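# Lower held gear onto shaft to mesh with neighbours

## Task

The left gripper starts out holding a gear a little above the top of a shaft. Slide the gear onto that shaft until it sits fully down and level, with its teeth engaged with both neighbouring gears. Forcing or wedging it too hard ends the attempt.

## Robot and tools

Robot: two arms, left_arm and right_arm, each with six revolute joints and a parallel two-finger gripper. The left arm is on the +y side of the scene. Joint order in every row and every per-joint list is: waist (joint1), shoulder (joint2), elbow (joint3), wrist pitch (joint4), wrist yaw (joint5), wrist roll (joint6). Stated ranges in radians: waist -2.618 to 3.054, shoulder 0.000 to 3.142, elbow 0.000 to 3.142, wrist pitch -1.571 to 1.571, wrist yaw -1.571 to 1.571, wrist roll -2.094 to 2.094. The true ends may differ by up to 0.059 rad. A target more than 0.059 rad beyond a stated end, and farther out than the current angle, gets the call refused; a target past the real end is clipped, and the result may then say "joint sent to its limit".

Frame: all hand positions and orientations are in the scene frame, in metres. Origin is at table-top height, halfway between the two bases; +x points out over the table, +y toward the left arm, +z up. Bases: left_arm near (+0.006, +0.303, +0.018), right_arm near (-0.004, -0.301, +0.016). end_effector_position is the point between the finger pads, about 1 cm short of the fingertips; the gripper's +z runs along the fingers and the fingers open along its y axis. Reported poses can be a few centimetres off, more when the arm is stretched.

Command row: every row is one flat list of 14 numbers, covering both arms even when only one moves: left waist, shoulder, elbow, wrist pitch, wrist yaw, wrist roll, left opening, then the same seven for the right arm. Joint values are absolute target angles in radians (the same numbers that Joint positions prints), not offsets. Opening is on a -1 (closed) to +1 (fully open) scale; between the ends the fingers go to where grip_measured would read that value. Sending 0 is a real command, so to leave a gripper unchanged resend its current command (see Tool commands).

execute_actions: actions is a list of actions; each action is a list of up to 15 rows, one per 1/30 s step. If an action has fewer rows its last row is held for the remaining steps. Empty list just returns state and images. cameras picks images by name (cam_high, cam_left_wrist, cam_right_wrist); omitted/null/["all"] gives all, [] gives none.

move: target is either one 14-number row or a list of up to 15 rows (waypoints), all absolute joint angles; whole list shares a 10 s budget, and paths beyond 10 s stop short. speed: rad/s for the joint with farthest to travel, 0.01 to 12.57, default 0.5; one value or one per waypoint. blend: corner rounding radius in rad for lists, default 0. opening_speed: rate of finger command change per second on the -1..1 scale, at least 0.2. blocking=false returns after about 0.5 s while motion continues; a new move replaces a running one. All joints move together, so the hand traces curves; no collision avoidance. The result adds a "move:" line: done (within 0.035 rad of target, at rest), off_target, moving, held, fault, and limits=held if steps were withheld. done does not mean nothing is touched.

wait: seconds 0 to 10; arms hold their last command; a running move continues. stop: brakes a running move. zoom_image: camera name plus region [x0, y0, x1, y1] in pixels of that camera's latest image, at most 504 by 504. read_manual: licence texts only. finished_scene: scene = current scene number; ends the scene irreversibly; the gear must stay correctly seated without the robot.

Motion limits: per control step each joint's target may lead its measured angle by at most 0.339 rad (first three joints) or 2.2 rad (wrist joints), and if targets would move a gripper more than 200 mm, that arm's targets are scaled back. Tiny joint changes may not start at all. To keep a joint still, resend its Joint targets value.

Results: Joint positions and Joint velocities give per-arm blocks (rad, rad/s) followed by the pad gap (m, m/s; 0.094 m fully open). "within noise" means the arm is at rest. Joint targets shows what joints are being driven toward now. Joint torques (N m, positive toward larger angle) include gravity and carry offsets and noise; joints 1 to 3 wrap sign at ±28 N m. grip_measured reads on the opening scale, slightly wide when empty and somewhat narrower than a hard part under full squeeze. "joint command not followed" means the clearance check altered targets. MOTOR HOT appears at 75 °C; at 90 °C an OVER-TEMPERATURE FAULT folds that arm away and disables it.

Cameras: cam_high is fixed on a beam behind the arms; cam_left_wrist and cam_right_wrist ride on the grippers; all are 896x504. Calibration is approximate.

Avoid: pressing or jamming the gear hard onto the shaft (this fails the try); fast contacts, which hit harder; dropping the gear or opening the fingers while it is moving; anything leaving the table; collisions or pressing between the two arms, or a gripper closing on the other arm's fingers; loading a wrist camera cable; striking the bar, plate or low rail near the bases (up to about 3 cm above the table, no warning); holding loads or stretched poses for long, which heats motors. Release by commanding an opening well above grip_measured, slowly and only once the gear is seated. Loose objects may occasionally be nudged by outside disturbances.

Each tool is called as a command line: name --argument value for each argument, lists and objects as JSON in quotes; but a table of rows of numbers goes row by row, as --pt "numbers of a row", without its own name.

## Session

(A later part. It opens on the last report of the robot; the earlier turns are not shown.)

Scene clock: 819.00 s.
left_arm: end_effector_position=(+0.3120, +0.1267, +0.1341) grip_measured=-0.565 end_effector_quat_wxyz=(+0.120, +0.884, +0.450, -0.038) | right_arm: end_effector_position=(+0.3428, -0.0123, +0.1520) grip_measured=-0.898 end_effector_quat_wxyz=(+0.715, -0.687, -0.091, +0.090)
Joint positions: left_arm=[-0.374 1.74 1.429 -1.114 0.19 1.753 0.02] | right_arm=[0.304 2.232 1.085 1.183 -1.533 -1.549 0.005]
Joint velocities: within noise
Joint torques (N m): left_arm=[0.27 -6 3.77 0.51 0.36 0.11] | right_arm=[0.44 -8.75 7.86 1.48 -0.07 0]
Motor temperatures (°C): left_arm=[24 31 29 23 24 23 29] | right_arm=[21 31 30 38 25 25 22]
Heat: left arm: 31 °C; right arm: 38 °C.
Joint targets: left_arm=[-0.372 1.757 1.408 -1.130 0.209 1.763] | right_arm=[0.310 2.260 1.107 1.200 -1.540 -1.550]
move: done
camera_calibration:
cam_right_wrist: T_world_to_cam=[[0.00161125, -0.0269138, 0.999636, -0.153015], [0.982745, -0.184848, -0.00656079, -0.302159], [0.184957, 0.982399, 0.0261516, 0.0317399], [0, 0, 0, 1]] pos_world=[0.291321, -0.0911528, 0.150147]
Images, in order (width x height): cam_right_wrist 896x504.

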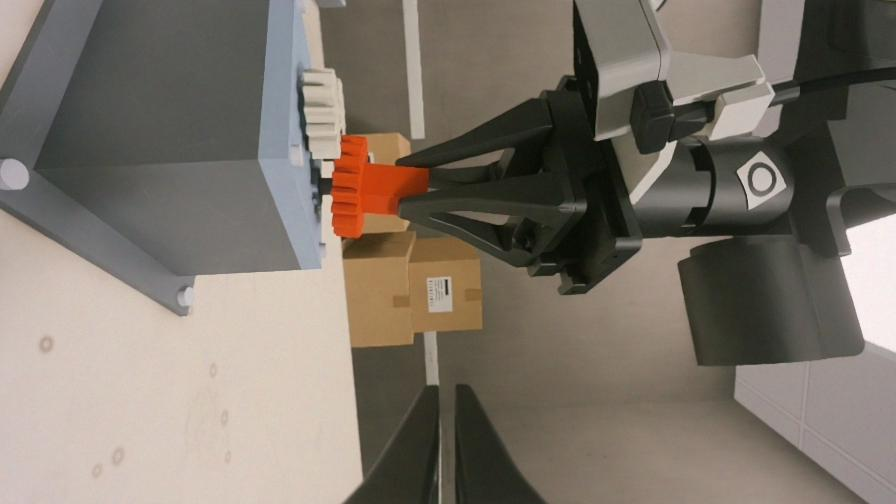

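move --pt "-0.372 1.757 1.416 -1.140 0.209 1.73 -0.5 0.31 2.26 1.107 1.20 -1.54 -1.55 -0.9" --pt "-0.372 1.757 1.416 -1.170 0.209 1.73 -0.5 0.31 2.26 1.107 1.20 -1.54 -1.55 -0.9" --pt "-0.372 1.757 1.416 -1.170 0.209 1.73 -0.8 0.31 2.26 1.107 1.20 -1.54 -1.55 -0.9" --opening_speed 0.3 --speed 0.04 --cameras '["cam_left_wrist","cam_right_wrist"]'

zoom_image --camera "cam_right_wrist" --region '[270, 80, 430, 260]'

move --target '[-0.372,1.757,1.416,-1.170,0.209,1.73,-0.8,0.31,2.26,1.107,1.20,-1.54,1.55,-0.9]' --cameras '["cam_right_wrist"]'

zoom_image --camera "cam_right_wrist" --region '[480, 120, 600, 260]'

Scene clock: 832.20 s.
left_arm: end_effector_position=(+0.3111, +0.1270, +0.1340) grip_measured=-0.566 end_effector_quat_wxyz=(+0.119, +0.881, +0.457, -0.040) | right_arm: end_effector_position=(+0.3428, -0.0123, +0.1520) grip_measured=-0.898 end_effector_quat_wxyz=(+0.715, -0.687, -0.091, +0.090)
Joint positions: left_arm=[-0.374 1.74 1.429 -1.118 0.19 1.738 0.02] | right_arm=[0.304 2.232 1.085 1.183 -1.533 -1.549 0.005]
Joint velocities: within noise
Joint torques (N m): left_arm=[0.28 -6 4.31 0.16 0.36 -0.09] | right_arm=[0.44 -8.75 7.86 1.48 -0.07 0]
Motor temperatures (°C): left_arm=[24 31 29 23 24 23 29] | right_arm=[21 31 30 38 25 25 22]
Heat: left arm: 31 °C; right arm: 38 °C.
Joint targets: left_arm=[-0.372 1.757 1.416 -1.170 0.209 1.730] | right_arm=[0.310 2.260 1.107 1.200 -1.540 -1.550]
move: off_target (left_arm); target 3's new numbers were sent with left_arm's wrist pitch 0.055 rad from that target; left_arm: the wrist pitch is farthest, 0.052 rad from its target
camera_calibration:
cam_left_wrist: T_world_to_cam=[[-0.824437, 0.540486, -0.167868, 0.208843], [0.497368, 0.833453, 0.240792, -0.254869], [0.270054, 0.115026, -0.95595, 0.119458], [0, 0, 0, 1]] pos_world=[0.266681, 0.0858045, 0.210624]
cam_right_wrist: T_world_to_cam=[[0.00161125, -0.0269138, 0.999636, -0.153015], [0.982745, -0.184848, -0.00656079, -0.302159], [0.184957, 0.982399, 0.0261516, 0.0317399], [0, 0, 0, 1]] pos_world=[0.291321, -0.0911528, 0.150147]
Images, in order (width x height): cam_left_wrist 896x504, cam_right_wrist 896x504.

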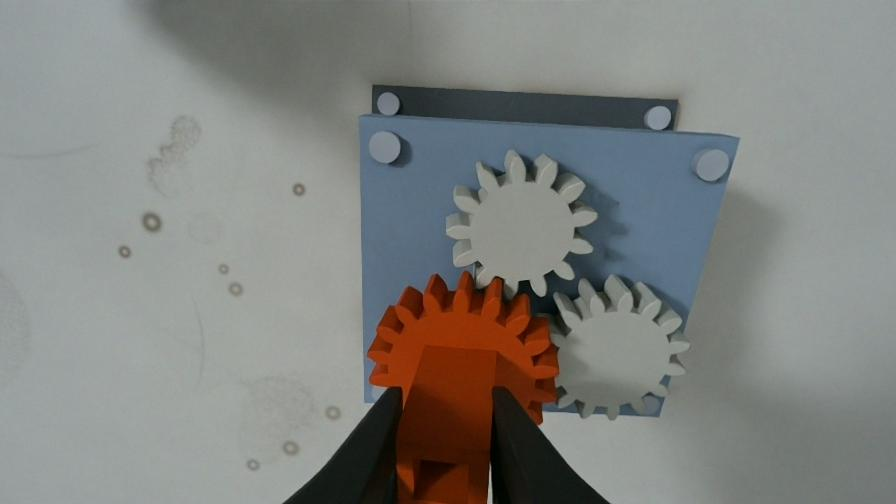

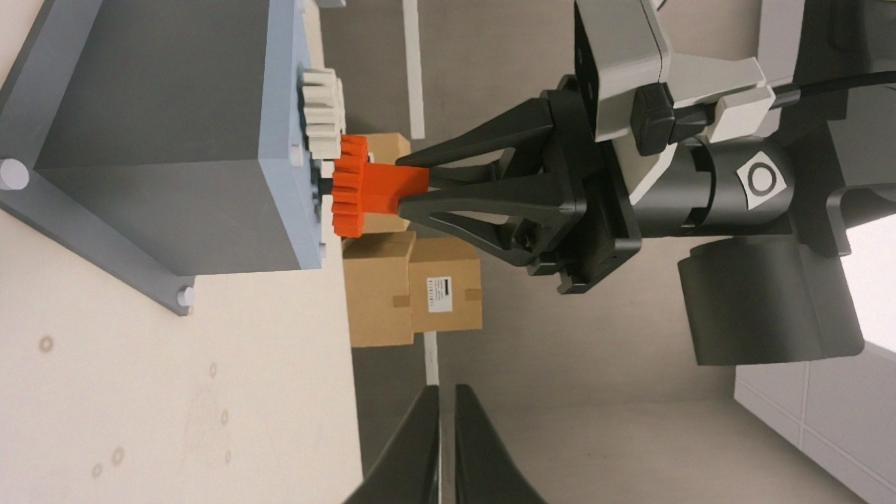

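Scaled by 2.800.

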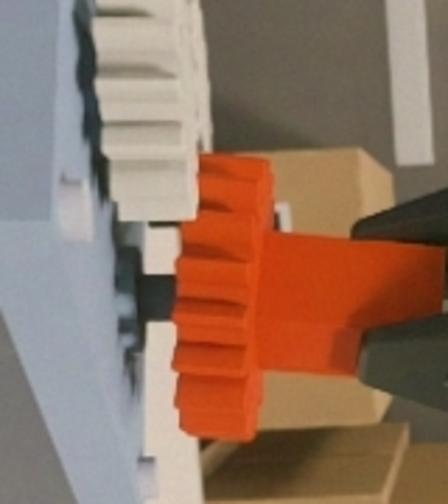

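Scene clock: 839.17 s.
left_arm: end_effector_position=(+0.3111, +0.1270, +0.1340) grip_measured=-0.566 end_effector_quat_wxyz=(+0.119, +0.881, +0.457, -0.040) | right_arm: end_effector_position=(+0.3428, -0.0122, +0.1515) grip_measured=-0.898 end_effector_quat_wxyz=(-0.078, -0.103, +0.685, +0.717)
Joint positions: left_arm=[-0.374 1.74 1.429 -1.118 0.19 1.738 0.02] | right_arm=[0.304 2.232 1.085 1.176 -1.533 1.551 0.005]
Joint velocities: within noise
Joint torques (N m): left_arm=[0.25 -5.98 4.31 0.16 0.36 -0.09] | right_arm=[0.44 -8.75 7.86 1.55 -0.07 -0.01]
Motor temperatures (°C): left_arm=[24 30 29 22 24 23 30] | right_arm=[21 31 30 38 25 25 22]
Heat: left arm: 30 °C; right arm: 38 °C.
Joint targets: left_arm=[-0.372 1.757 1.416 -1.170 0.209 1.730] | right_arm=[0.310 2.260 1.107 1.200 -1.540 1.550]
move: off_target (left_arm); left_arm: the wrist pitch is farthest, 0.052 rad from its target
camera_calibration:
cam_right_wrist: T_world_to_cam=[[0.0251448, 0.0607839, -0.997834, 0.143085], [-0.764701, -0.641736, -0.0583619, 0.299152], [-0.643894, 0.764513, 0.0303452, 0.312603], [0, 0, 0, 1]] pos_world=[0.426448, -0.0557097, 0.150748]
Images, in order (width x height): cam_right_wrist 896x504.

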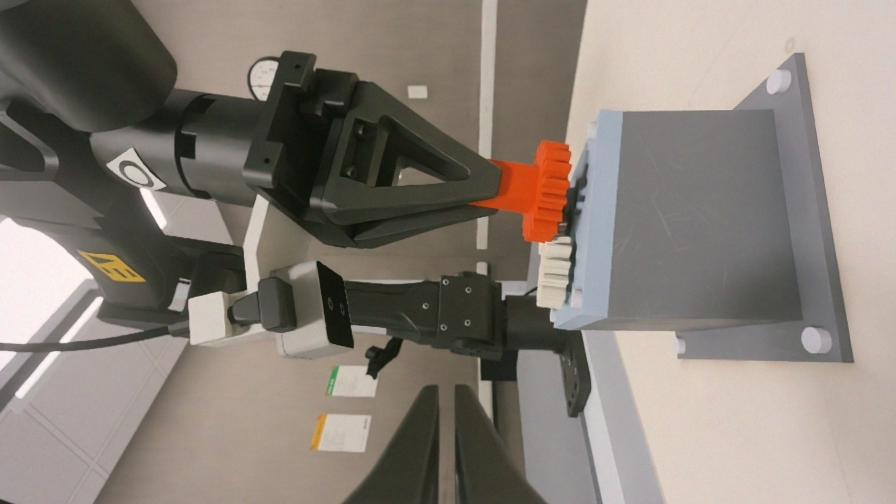

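Scaled by 3.600.

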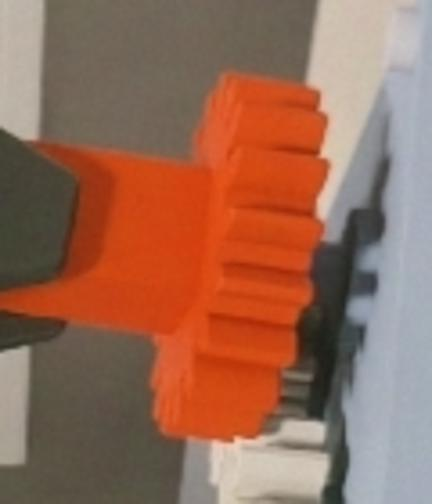

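zoom_image --camera "cam_right_wrist" --region '[515, 130, 605, 260]'

execute_actions --actions '[]' --cameras '["cam_left_wrist"]'

zoom_image --camera "cam_left_wrist" --region '[430, 250, 580, 400]'

Scaled by 3.877.

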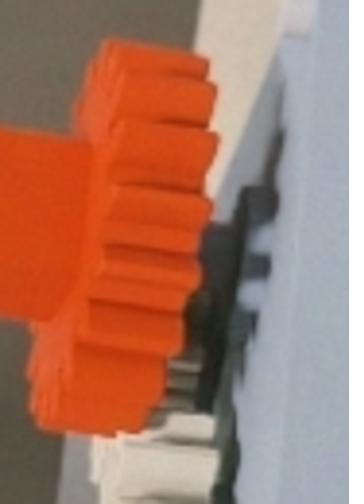

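Scene clock: 853.47 s.
left_arm: end_effector_position=(+0.3111, +0.1270, +0.1340) grip_measured=-0.566 end_effector_quat_wxyz=(+0.119, +0.881, +0.457, -0.040) | right_arm: end_effector_position=(+0.3428, -0.0122, +0.1515) grip_measured=-0.898 end_effector_quat_wxyz=(-0.078, -0.103, +0.685, +0.717)
Joint positions: left_arm=[-0.374 1.74 1.429 -1.118 0.19 1.738 0.02] | right_arm=[0.304 2.232 1.085 1.176 -1.533 1.552 0.005]
Joint velocities: within noise
Joint torques (N m): left_arm=[0.27 -5.98 4.33 0.17 0.36 -0.1] | right_arm=[0.44 -8.76 7.86 1.55 -0.07 -0.01]
Motor temperatures (°C): left_arm=[24 30 29 22 24 23 30] | right_arm=[21 32 30 39 25 25 22]
Heat: left arm: 30 °C; right arm: 39 °C.
Joint targets: left_arm=[-0.372 1.757 1.416 -1.170 0.209 1.730] | right_arm=[0.310 2.260 1.107 1.200 -1.540 1.550]
Tool commands: left_gripper/opening=-0.8 right_gripper/opening=-0.9
camera_calibration:
cam_left_wrist: T_world_to_cam=[[-0.824437, 0.540486, -0.167868, 0.208843], [0.497368, 0.833453, 0.240792, -0.254869], [0.270054, 0.115026, -0.95595, 0.119458], [0, 0, 0, 1]] pos_world=[0.266681, 0.0858045, 0.210624]
Images, in order (width x height): cam_left_wrist 896x504.

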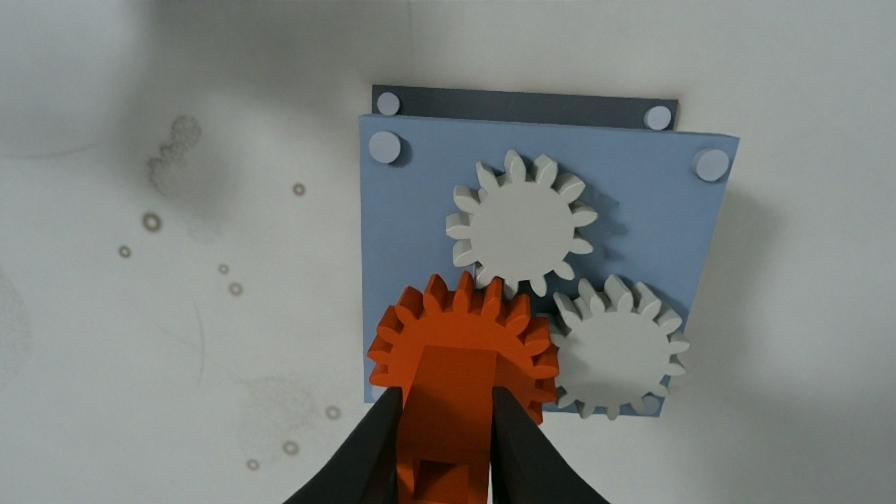

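Scaled by 3.360.

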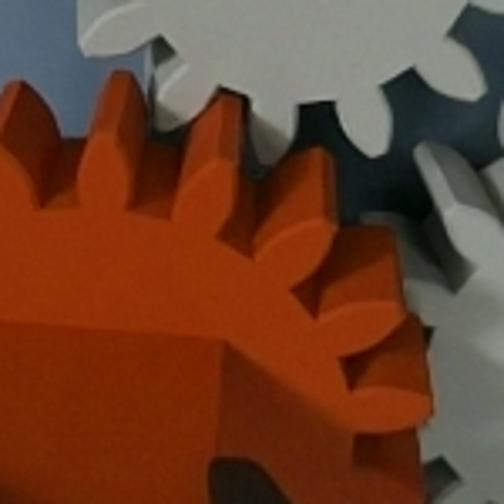

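move --pt "-0.372 1.763 1.464 -1.181 0.210 1.73 -1 0.31 2.26 1.107 1.20 -1.54 1.55 -0.9" --speed 0.03 --opening_speed 0.5 --cameras '["cam_right_wrist","cam_left_wrist"]'

zoom_image --camera "cam_right_wrist" --region '[480, 120, 600, 260]'

zoom_image --camera "cam_left_wrist" --region '[430, 250, 580, 400]'

Scene clock: 869.53 s.
left_arm: end_effector_position=(+0.3114, +0.1269, +0.1362) grip_measured=-0.568 end_effector_quat_wxyz=(+0.116, +0.881, +0.457, -0.042) | right_arm: end_effector_position=(+0.3428, -0.0122, +0.1515) grip_measured=-0.898 end_effector_quat_wxyz=(-0.078, -0.103, +0.685, +0.717)
Joint positions: left_arm=[-0.374 1.745 1.445 -1.135 0.19 1.738 0.02] | right_arm=[0.304 2.232 1.085 1.176 -1.533 1.552 0.005]
Joint velocities: within noise
Joint torques (N m): left_arm=[0.27 -6.02 6.63 0.2 0.37 -0.09] | right_arm=[0.43 -8.75 7.84 1.55 -0.07 -0.02]
Motor temperatures (°C): left_arm=[24 30 29 22 24 23 30] | right_arm=[21 32 30 39 25 25 22]
Heat: left arm: 30 °C; right arm: 39 °C.
Joint targets: left_arm=[-0.372 1.763 1.464 -1.181 0.210 1.730] | right_arm=[0.310 2.260 1.107 1.200 -1.540 1.550]
move: off_target (left_arm); left_arm: the wrist pitch is farthest, 0.046 rad from its target
camera_calibration:
cam_left_wrist: T_world_to_cam=[[-0.825243, 0.540947, -0.162326, 0.208884], [0.498662, 0.832833, 0.240262, -0.255652], [0.265159, 0.117329, -0.957039, 0.122876], [0, 0, 0, 1]] pos_world=[0.267282, 0.085504, 0.212928]
cam_right_wrist: T_world_to_cam=[[0.0244148, 0.060565, -0.997866, 0.14339], [-0.764691, -0.641812, -0.0576642, 0.299038], [-0.643935, 0.764466, 0.0306438, 0.312573], [0, 0, 0, 1]] pos_world=[0.426448, -0.0557099, 0.15075]
Images, in order (width x height): cam_left_wrist 896x504, cam_right_wrist 896x504.

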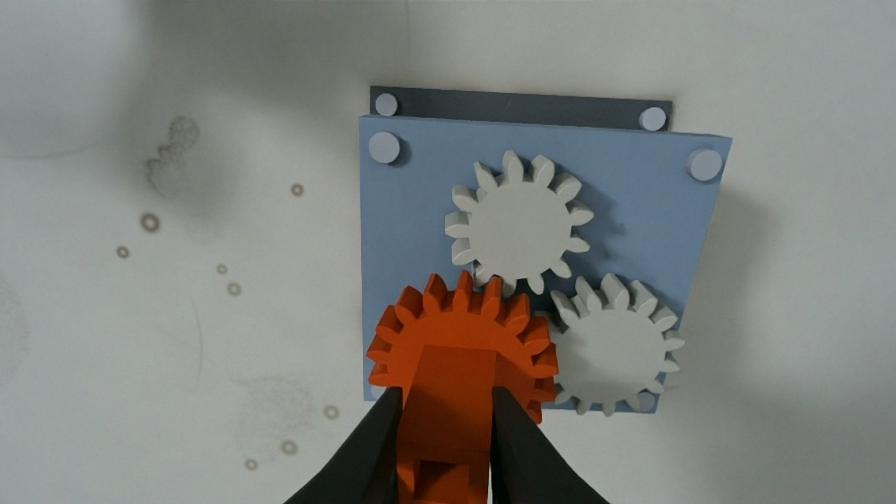

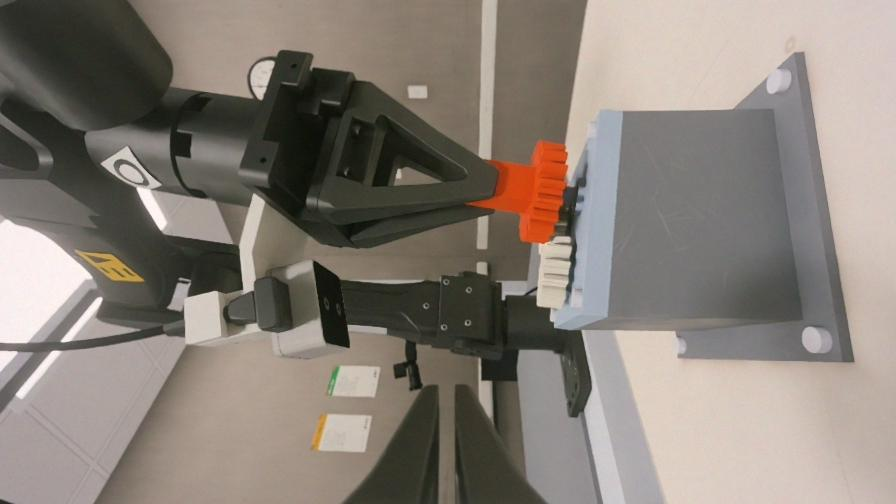

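Scaled by 3.600.

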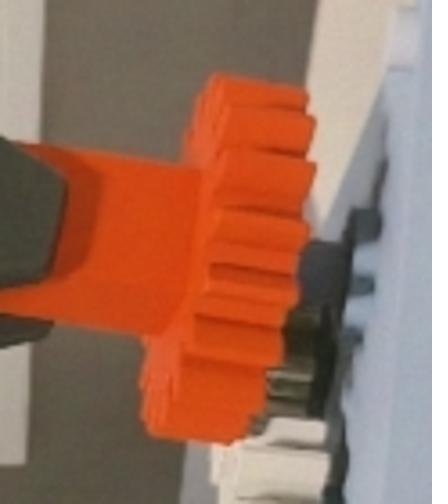

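Scaled by 3.360.

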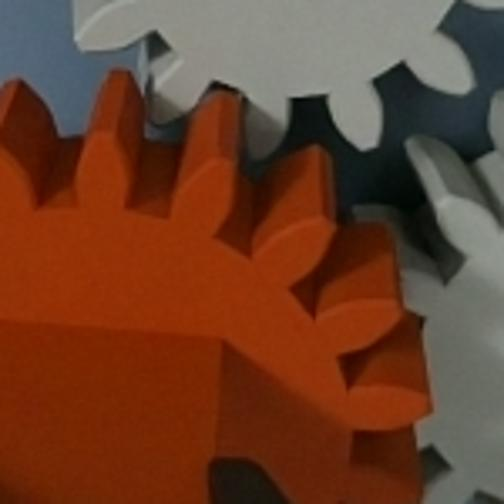

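move --pt "-0.372 1.763 1.464 -1.181 0.210 1.73 -0.52 0.31 2.26 1.107 1.20 -1.54 1.55 -0.9" --pt "-0.372 1.763 1.464 -1.185 0.210 1.82 -0.52 0.31 2.26 1.107 1.20 -1.54 1.55 -0.9" --pt "-0.372 1.763 1.464 -1.185 0.210 1.82 -0.85 0.31 2.26 1.107 1.20 -1.54 1.55 -0.9" --speed 0.06 --opening_speed 0.3 --cameras '["cam_right_wrist","cam_left_wrist"]'

zoom_image --camera "cam_right_wrist" --region '[480, 120, 600, 260]'

zoom_image --camera "cam_left_wrist" --region '[340, 240, 620, 480]'

Scene clock: 884.87 s.
left_arm: end_effector_position=(+0.3093, +0.1279, +0.1363) grip_measured=-0.583 end_effector_quat_wxyz=(+0.114, +0.897, +0.425, -0.041) | right_arm: end_effector_position=(+0.3428, -0.0122, +0.1515) grip_measured=-0.898 end_effector_quat_wxyz=(-0.078, -0.103, +0.685, +0.717)
Joint positions: left_arm=[-0.374 1.745 1.447 -1.145 0.19 1.812 0.02] | right_arm=[0.304 2.232 1.085 1.176 -1.533 1.552 0.005]
Joint velocities: within noise
Joint torques (N m): left_arm=[0.27 -6.01 6.5 0.25 0.37 0.09] | right_arm=[0.44 -8.75 7.84 1.56 -0.07 -0.02]
Motor temperatures (°C): left_arm=[24 30 30 22 24 23 30] | right_arm=[21 32 30 39 25 25 22]
Heat: left arm: 30 °C; right arm: 39 °C.
Joint targets: left_arm=[-0.372 1.763 1.464 -1.185 0.210 1.820] | right_arm=[0.310 2.260 1.107 1.200 -1.540 1.550]
move: off_target (left_arm); target 3's new numbers were sent with left_arm's wrist pitch 0.043 rad from that target; left_arm: the wrist pitch is farthest, 0.040 rad from its target
camera_calibration:
cam_left_wrist: T_world_to_cam=[[-0.782621, 0.599785, -0.166619, 0.186598], [0.554873, 0.793476, 0.250025, -0.269211], [0.28217, 0.103222, -0.953795, 0.119544], [0, 0, 0, 1]] pos_world=[0.261682, 0.0893543, 0.212421]
cam_right_wrist: T_world_to_cam=[[0.0244148, 0.060565, -0.997866, 0.14339], [-0.764691, -0.641812, -0.0576642, 0.299038], [-0.643935, 0.764466, 0.0306438, 0.312573], [0, 0, 0, 1]] pos_world=[0.426448, -0.0557099, 0.15075]
Images, in order (width x height): cam_left_wrist 896x504, cam_right_wrist 896x504.

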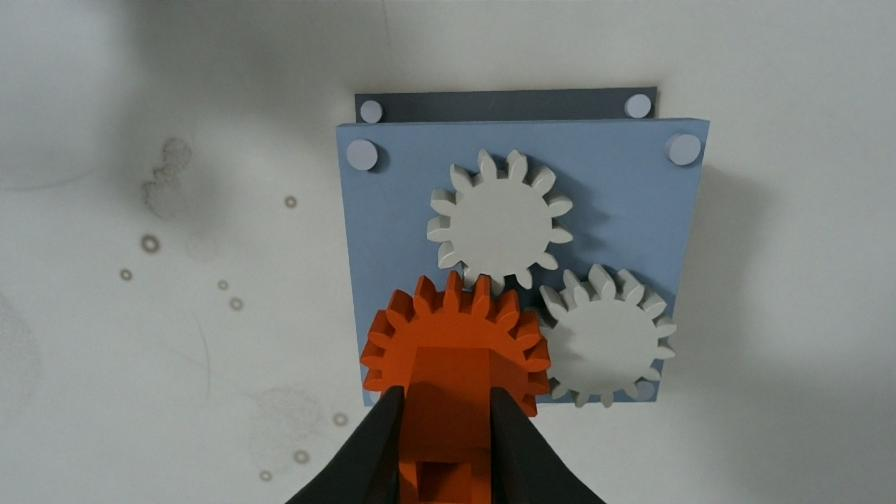

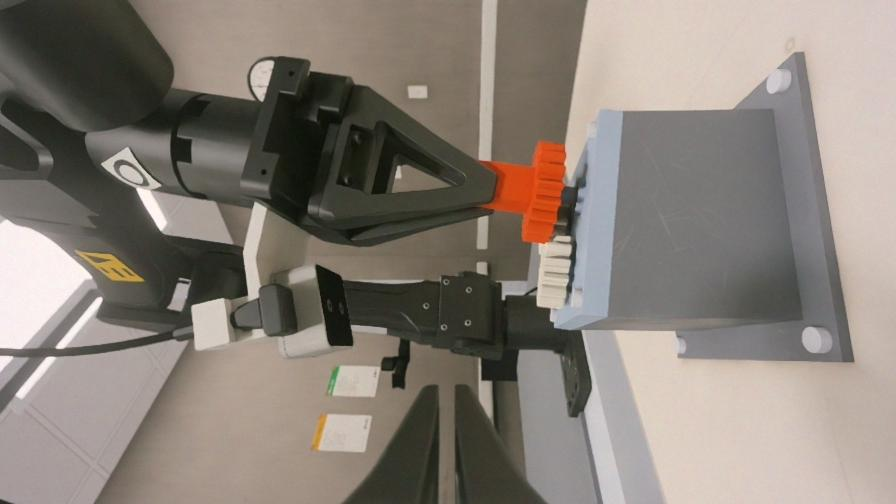

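Scaled by 3.600.

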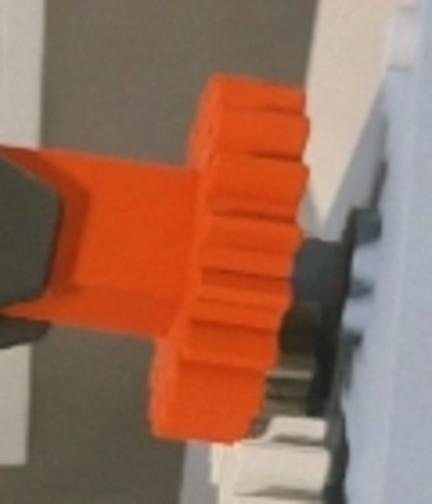

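Scaled by 1.800.

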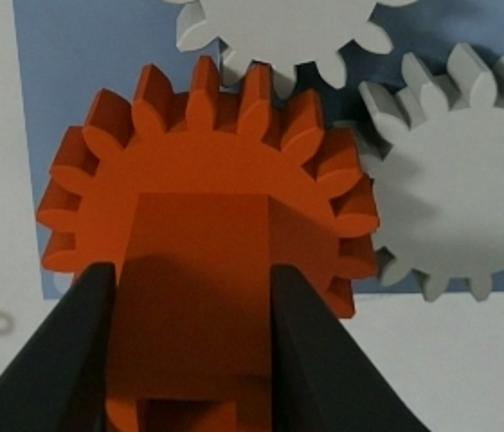

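move --pt "-0.372 1.765 1.435 -1.155 0.210 1.82 -0.85 0.31 2.26 1.107 1.20 -1.54 1.55 -0.9" --pt "-0.372 1.765 1.416 -1.141 0.212 1.82 -0.85 0.31 2.26 1.107 1.20 -1.54 1.55 -0.9" --speed 0.03 --cameras '["cam_right_wrist","cam_left_wrist"]'

zoom_image --camera "cam_right_wrist" --region '[480, 120, 600, 260]'

Scene clock: 893.97 s.
left_arm: end_effector_position=(+0.3096, +0.1277, +0.1355) grip_measured=-0.583 end_effector_quat_wxyz=(+0.115, +0.897, +0.425, -0.040) | right_arm: end_effector_position=(+0.3428, -0.0122, +0.1515) grip_measured=-0.898 end_effector_quat_wxyz=(-0.078, -0.103, +0.685, +0.717)
Joint positions: left_arm=[-0.374 1.745 1.443 -1.14 0.19 1.812 0.02] | right_arm=[0.304 2.232 1.085 1.176 -1.533 1.552 0.005]
Joint velocities: within noise
Joint torques (N m): left_arm=[0.27 -5.83 3.3 0.62 0.39 0.1] | right_arm=[0.43 -8.75 7.84 1.55 -0.08 -0.01]
Motor temperatures (°C): left_arm=[24 30 30 22 24 23 30] | right_arm=[21 32 30 39 25 25 22]
Heat: left arm: 30 °C; right arm: 39 °C.
Joint targets: left_arm=[-0.372 1.765 1.416 -1.141 0.212 1.820] | right_arm=[0.310 2.260 1.107 1.200 -1.540 1.550]
move: done
camera_calibration:
cam_left_wrist: T_world_to_cam=[[-0.782329, 0.599743, -0.168133, 0.186912], [0.554565, 0.793584, 0.250364, -0.269018], [0.283582, 0.102626, -0.953441, 0.118247], [0, 0, 0, 1]] pos_world=[0.261882, 0.0892545, 0.21152]
cam_right_wrist: T_world_to_cam=[[0.0244148, 0.060565, -0.997866, 0.14339], [-0.764691, -0.641812, -0.0576642, 0.299038], [-0.643935, 0.764466, 0.0306438, 0.312573], [0, 0, 0, 1]] pos_world=[0.426448, -0.0557099, 0.15075]
Images, in order (width x height): cam_left_wrist 896x504, cam_right_wrist 896x504.

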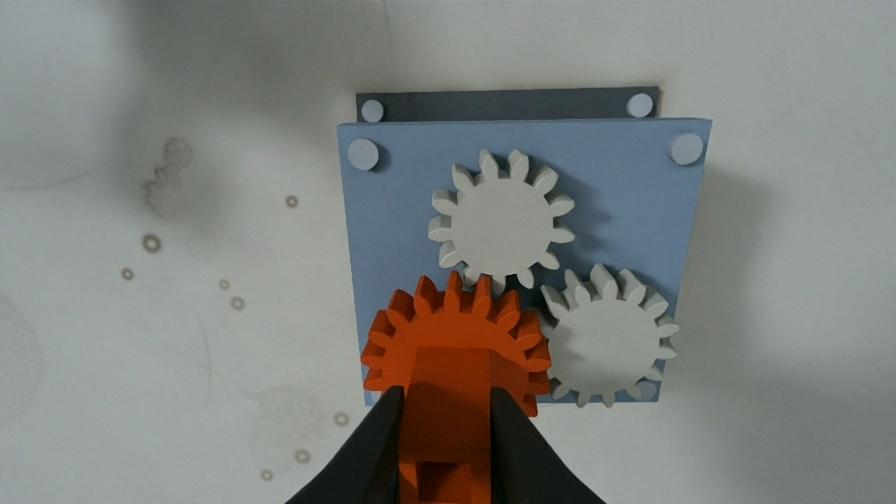

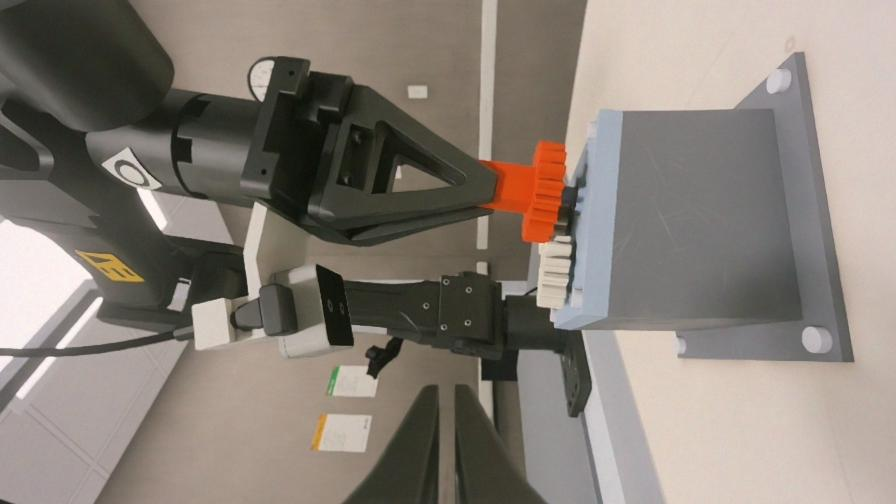

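Scaled by 3.600.

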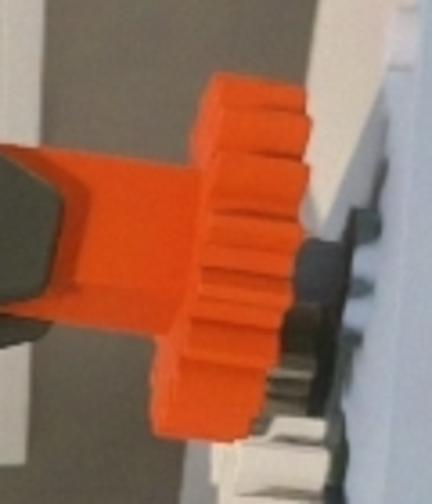

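move --target '[-0.372,1.765,1.463,-1.185,0.212,1.82,-0.85,0.31,2.26,1.107,1.20,-1.54,1.55,-0.9]' --speed 0.05 --cameras '["cam_left_wrist"]'

zoom_image --camera "cam_left_wrist" --region '[420, 220, 560, 360]'

zoom_image --camera "cam_left_wrist" --region '[480, 240, 700, 430]'

zoom_image --camera "cam_left_wrist" --region '[420, 140, 600, 310]'

Scene clock: 911.37 s.
left_arm: end_effector_position=(+0.3094, +0.1278, +0.1363) grip_measured=-0.583 end_effector_quat_wxyz=(+0.115, +0.897, +0.425, -0.041) | right_arm: end_effector_position=(+0.3428, -0.0122, +0.1515) grip_measured=-0.898 end_effector_quat_wxyz=(-0.078, -0.103, +0.685, +0.717)
Joint positions: left_arm=[-0.374 1.745 1.447 -1.145 0.19 1.812 0.02] | right_arm=[0.304 2.232 1.085 1.176 -1.533 1.552 0.005]
Joint velocities: within noise
Joint torques (N m): left_arm=[0.28 -5.85 6.42 0.24 0.39 0.09] | right_arm=[0.44 -8.75 7.83 1.56 -0.07 -0.01]
Motor temperatures (°C): left_arm=[24 30 28 22 24 23 30] | right_arm=[21 32 30 39 25 25 22]
Heat: left arm: 30 °C; right arm: 39 °C.
Joint targets: left_arm=[-0.372 1.765 1.463 -1.185 0.212 1.820] | right_arm=[0.310 2.260 1.107 1.200 -1.540 1.550]
move: off_target (left_arm); left_arm: the wrist pitch is farthest, 0.040 rad from its target
camera_calibration:
cam_left_wrist: T_world_to_cam=[[-0.782296, 0.600085, -0.167063, 0.18664], [0.555066, 0.793273, 0.250239, -0.26921], [0.282691, 0.10303, -0.953662, 0.119406], [0, 0, 0, 1]] pos_world=[0.261682, 0.0892546, 0.212421]
Images, in order (width x height): cam_left_wrist 896x504.

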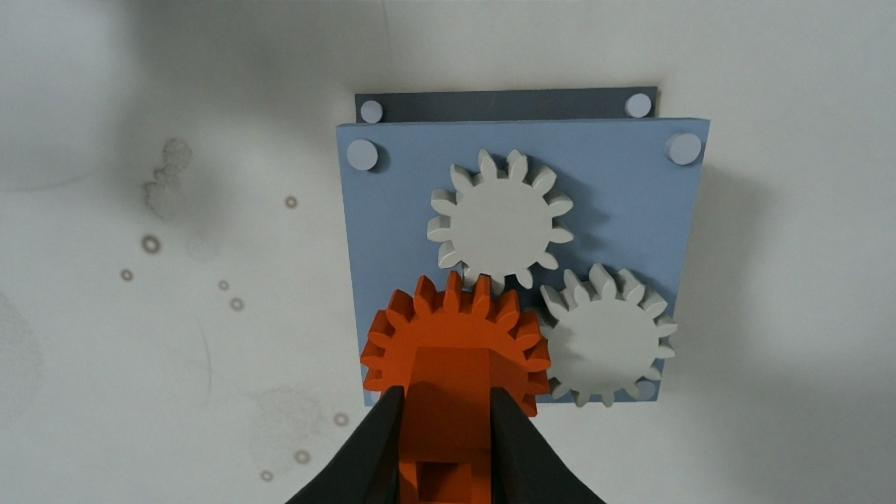

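Scaled by 3.600.

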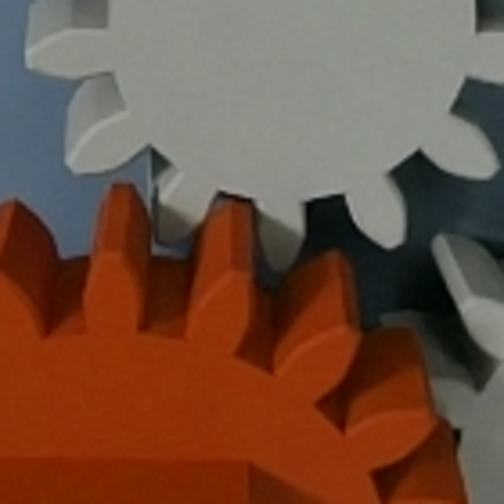

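Scaled by 2.291.

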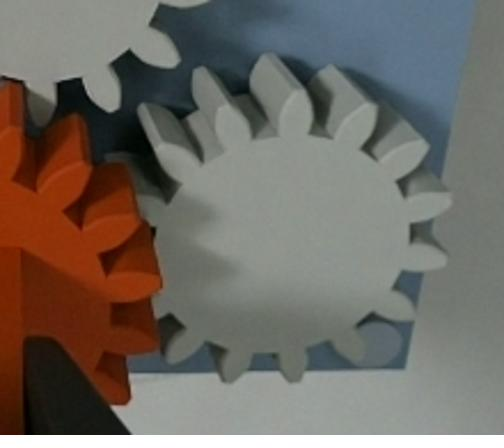

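Scaled by 2.800.

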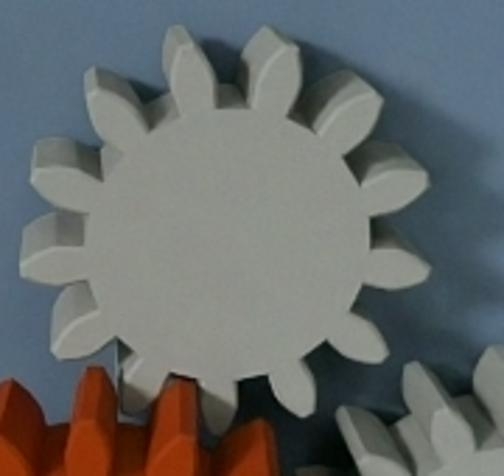

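zoom_image --camera "cam_left_wrist" --region '[500, 280, 600, 380]'

Scaled by 5.040.

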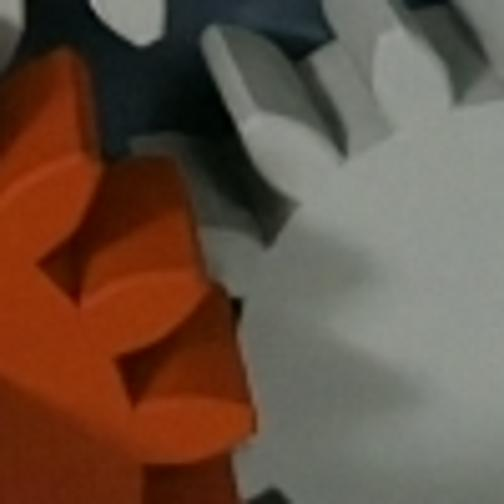

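move --pt "-0.382 1.765 1.465 -1.187 0.190 1.81 -0.85 0.31 2.26 1.107 1.20 -1.54 1.55 -0.9" --pt "-0.416 1.765 1.468 -1.19 0.123 1.785 -0.85 0.31 2.26 1.107 1.20 -1.54 1.55 -0.9" --speed 0.04 --cameras '["cam_left_wrist","cam_right_wrist"]'

zoom_image --camera "cam_left_wrist" --region '[420, 220, 560, 360]'

zoom_image --camera "cam_left_wrist" --region '[500, 280, 600, 380]'

zoom_image --camera "cam_right_wrist" --region '[480, 120, 600, 260]'

Scene clock: 941.80 s.
left_arm: end_effector_position=(+0.3085, +0.1257, +0.1359) grip_measured=-0.583 end_effector_quat_wxyz=(+0.098, +0.902, +0.420, -0.020) | right_arm: end_effector_position=(+0.3428, -0.0122, +0.1515) grip_measured=-0.898 end_effector_quat_wxyz=(-0.078, -0.103, +0.685, +0.717)
Joint positions: left_arm=[-0.41 1.745 1.451 -1.146 0.133 1.794 0.02] | right_arm=[0.304 2.232 1.085 1.176 -1.533 1.552 0.005]
Joint velocities: within noise
Joint torques (N m): left_arm=[-0.39 -5.85 6.5 0.21 -0.03 -0.11] | right_arm=[0.43 -8.73 7.83 1.55 -0.08 -0.02]
Motor temperatures (°C): left_arm=[24 30 30 22 24 23 30] | right_arm=[21 32 30 40 25 25 22]
Heat: left arm: 30 °C; right arm: 40 °C.
Joint targets: left_arm=[-0.416 1.765 1.468 -1.190 0.123 1.785] | right_arm=[0.310 2.260 1.107 1.200 -1.540 1.550]
move: off_target (left_arm); left_arm: the wrist pitch is farthest, 0.044 rad from its target
camera_calibration:
cam_left_wrist: T_world_to_cam=[[-0.772395, 0.615658, -0.15611, 0.180574], [0.556321, 0.774378, 0.301405, -0.271875], [0.306451, 0.145956, -0.94063, 0.1049], [0, 0, 0, 1]] pos_world=[0.258578, 0.0840515, 0.208806]
cam_right_wrist: T_world_to_cam=[[0.0244148, 0.060565, -0.997866, 0.14339], [-0.764691, -0.641812, -0.0576642, 0.299038], [-0.643935, 0.764466, 0.0306438, 0.312573], [0, 0, 0, 1]] pos_world=[0.426448, -0.0557099, 0.15075]
Images, in order (width x height): cam_left_wrist 896x504, cam_right_wrist 896x504.

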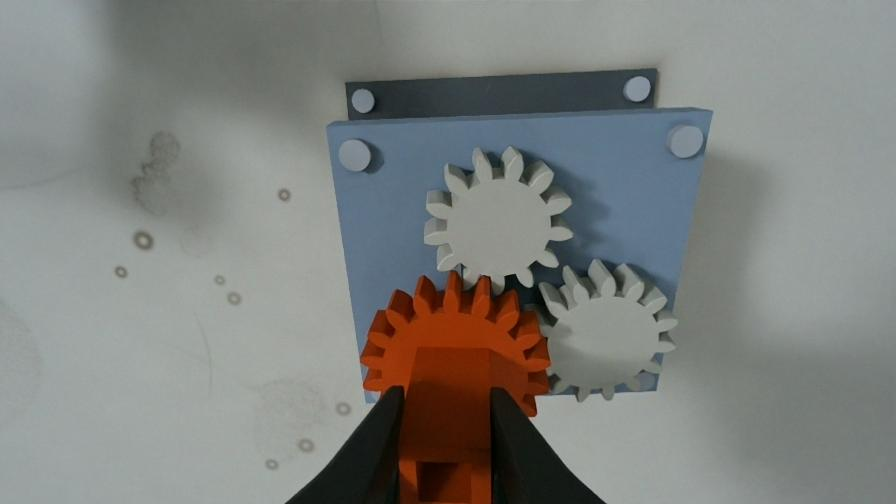

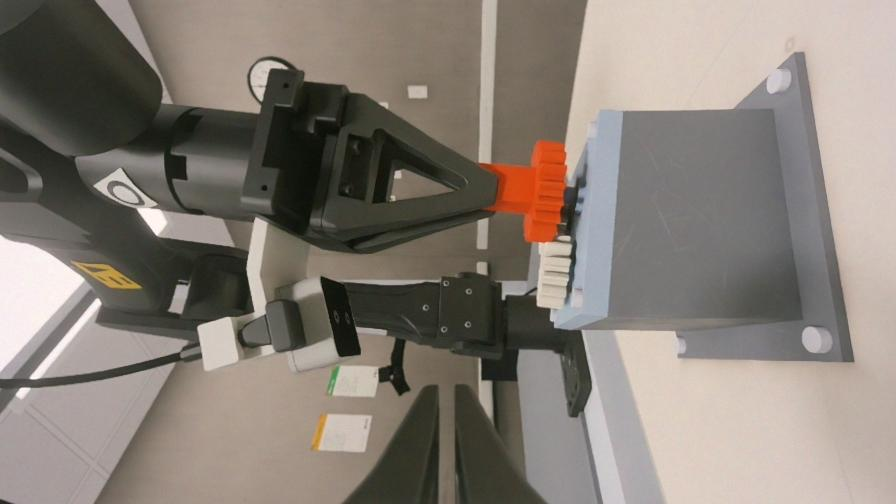

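Scaled by 3.600.

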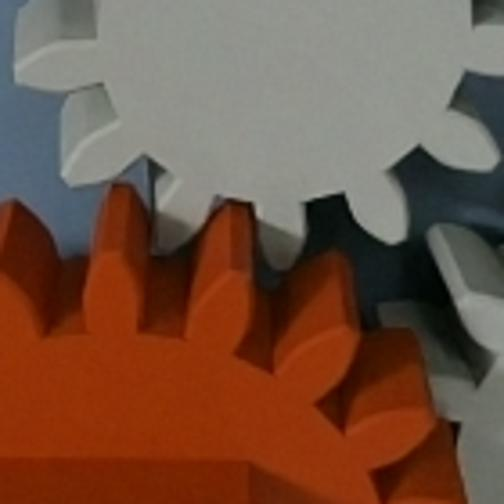

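Scaled by 5.040.

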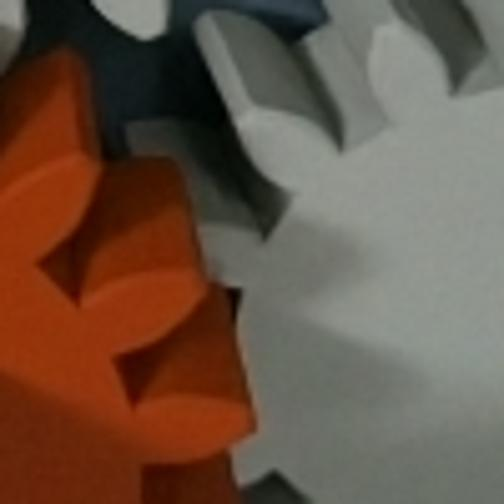

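Scaled by 3.600.

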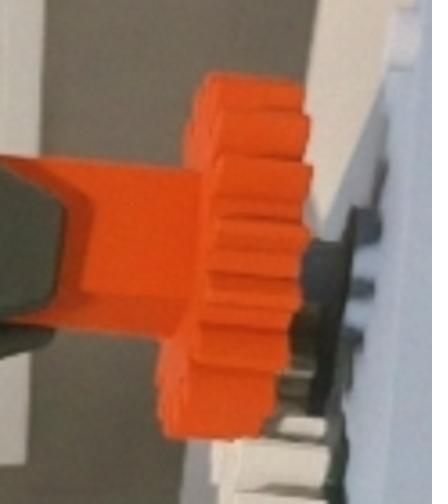

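move --target '[-0.438,1.765,1.468,-1.19,0.084,1.765,-0.85,0.31,2.26,1.107,1.20,-1.54,1.55,-0.9]' --speed 0.03 --cameras '["cam_left_wrist","cam_right_wrist"]'

zoom_image --camera "cam_left_wrist" --region '[420, 220, 560, 360]'

zoom_image --camera "cam_right_wrist" --region '[480, 120, 600, 260]'

Scene clock: 950.83 s.
left_arm: end_effector_position=(+0.3075, +0.1244, +0.1352) grip_measured=-0.584 end_effector_quat_wxyz=(+0.087, +0.903, +0.420, -0.008) | right_arm: end_effector_position=(+0.3428, -0.0122, +0.1515) grip_measured=-0.898 end_effector_quat_wxyz=(-0.078, -0.103, +0.685, +0.717)
Joint positions: left_arm=[-0.432 1.745 1.451 -1.146 0.099 1.774 0.02] | right_arm=[0.304 2.232 1.085 1.176 -1.533 1.552 0.005]
Joint velocities: within noise
Joint torques (N m): left_arm=[-0.34 -5.85 6.5 0.21 -0.11 -0.1] | right_arm=[0.43 -8.76 7.84 1.55 -0.08 -0.01]
Motor temperatures (°C): left_arm=[24 30 30 22 24 23 30] | right_arm=[21 32 30 40 25 25 22]
Heat: left arm: 30 °C; right arm: 40 °C.
Joint targets: left_arm=[-0.438 1.765 1.468 -1.190 0.084 1.765] | right_arm=[0.310 2.260 1.107 1.200 -1.540 1.550]
move: off_target (left_arm); left_arm: the wrist pitch is farthest, 0.044 rad from its target
camera_calibration:
cam_left_wrist: T_world_to_cam=[[-0.771358, 0.618932, -0.148087, 0.178687], [0.551072, 0.765988, 0.331032, -0.271434], [0.318319, 0.173738, -0.931927, 0.0965566], [0, 0, 0, 1]] pos_world=[0.256675, 0.0805445, 0.206298]
cam_right_wrist: T_world_to_cam=[[0.0244148, 0.060565, -0.997866, 0.14339], [-0.764691, -0.641812, -0.0576642, 0.299038], [-0.643935, 0.764466, 0.0306438, 0.312573], [0, 0, 0, 1]] pos_world=[0.426448, -0.0557099, 0.15075]
Images, in order (width x height): cam_left_wrist 896x504, cam_right_wrist 896x504.

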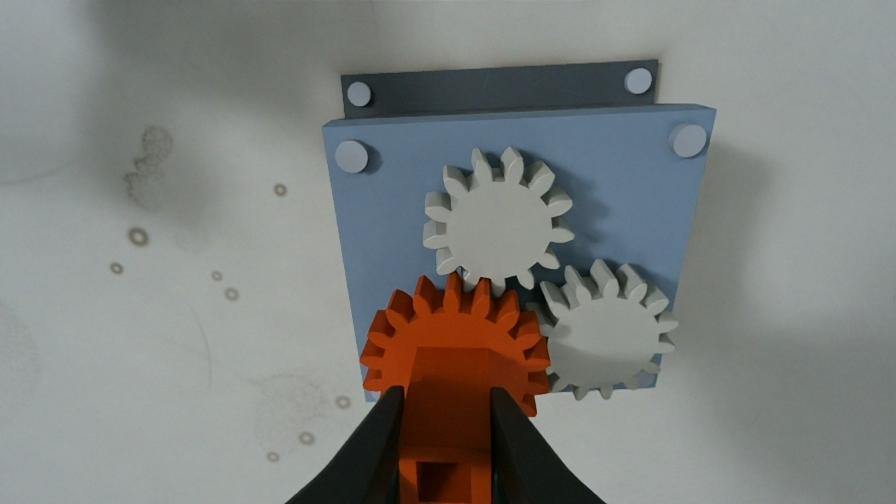

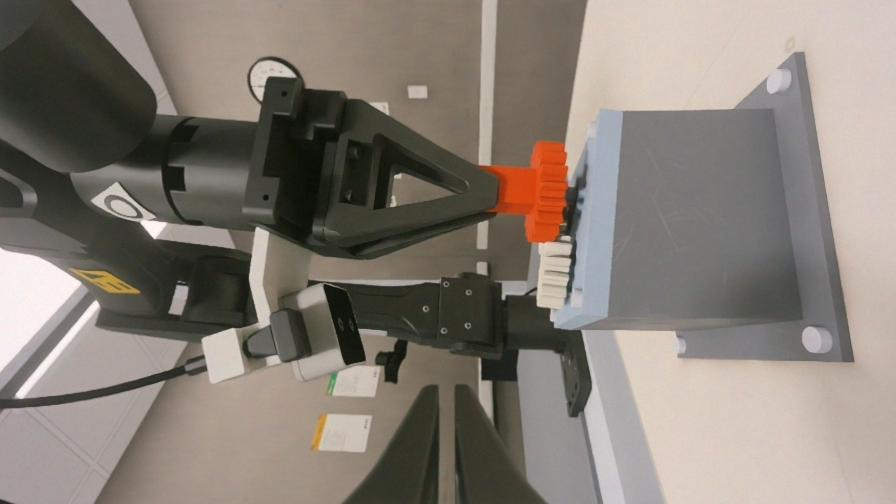

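Scaled by 3.600.

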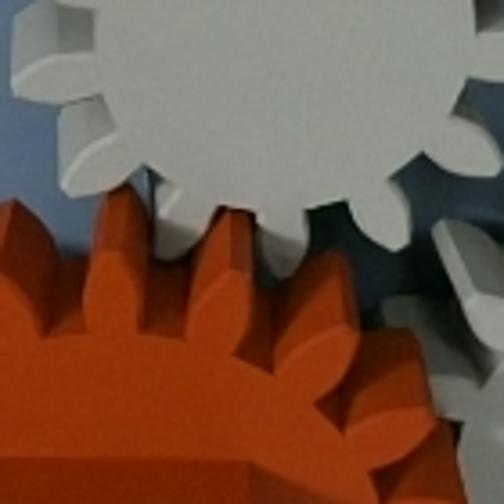

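Scaled by 3.600.

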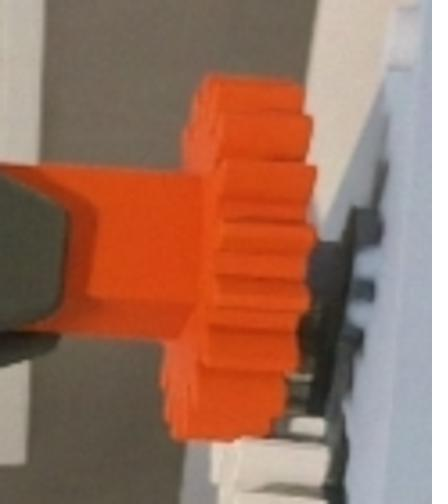

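move --pt "-0.438 1.765 1.445 -1.165 0.084 1.765 -0.85 0.31 2.26 1.107 1.20 -1.54 1.55 -0.9" --pt "-0.438 1.765 1.433 -1.156 0.084 1.765 -0.85 0.31 2.26 1.107 1.20 -1.54 1.55 -0.9" --speed 0.03 --cameras '["cam_left_wrist"]'

zoom_image --camera "cam_left_wrist" --region '[420, 220, 560, 360]'

zoom_image --camera "cam_left_wrist" --region '[500, 280, 600, 380]'

Scene clock: 960.13 s.
left_arm: end_effector_position=(+0.3082, +0.1242, +0.1341) grip_measured=-0.584 end_effector_quat_wxyz=(+0.088, +0.903, +0.420, -0.007) | right_arm: end_effector_position=(+0.3428, -0.0122, +0.1515) grip_measured=-0.898 end_effector_quat_wxyz=(-0.078, -0.103, +0.685, +0.717)
Joint positions: left_arm=[-0.432 1.745 1.446 -1.138 0.097 1.773 0.02] | right_arm=[0.304 2.232 1.085 1.176 -1.533 1.552 0.005]
Joint velocities: within noise
Joint torques (N m): left_arm=[-0.34 -5.85 4.26 0.45 -0.1 -0.1] | right_arm=[0.44 -8.75 7.86 1.55 -0.08 -0.01]
Motor temperatures (°C): left_arm=[24 30 30 22 24 23 30] | right_arm=[21 32 30 40 25 25 22]
Heat: left arm: 30 °C; right arm: 40 °C.
Joint targets: left_arm=[-0.438 1.765 1.433 -1.156 0.084 1.765] | right_arm=[0.310 2.260 1.107 1.200 -1.540 1.550]
move: done
camera_calibration:
cam_left_wrist: T_world_to_cam=[[-0.771422, 0.618103, -0.151184, 0.179813], [0.549187, 0.766726, 0.332452, -0.271078], [0.321407, 0.173433, -0.930924, 0.0943042], [0, 0, 0, 1]] pos_world=[0.257274, 0.0803439, 0.205095]
Images, in order (width x height): cam_left_wrist 896x504.

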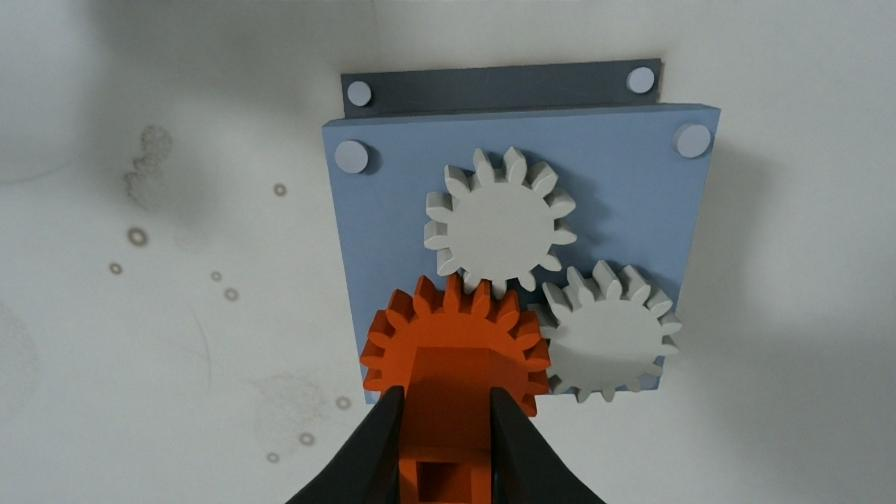

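Scaled by 3.600.

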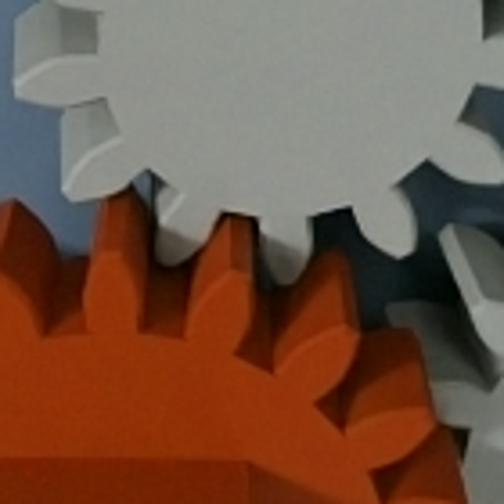

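Scaled by 5.040.

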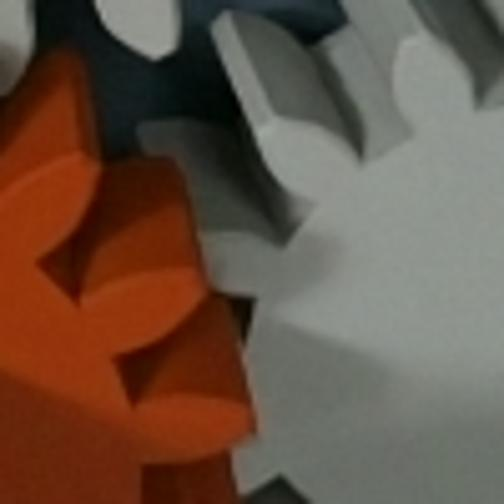

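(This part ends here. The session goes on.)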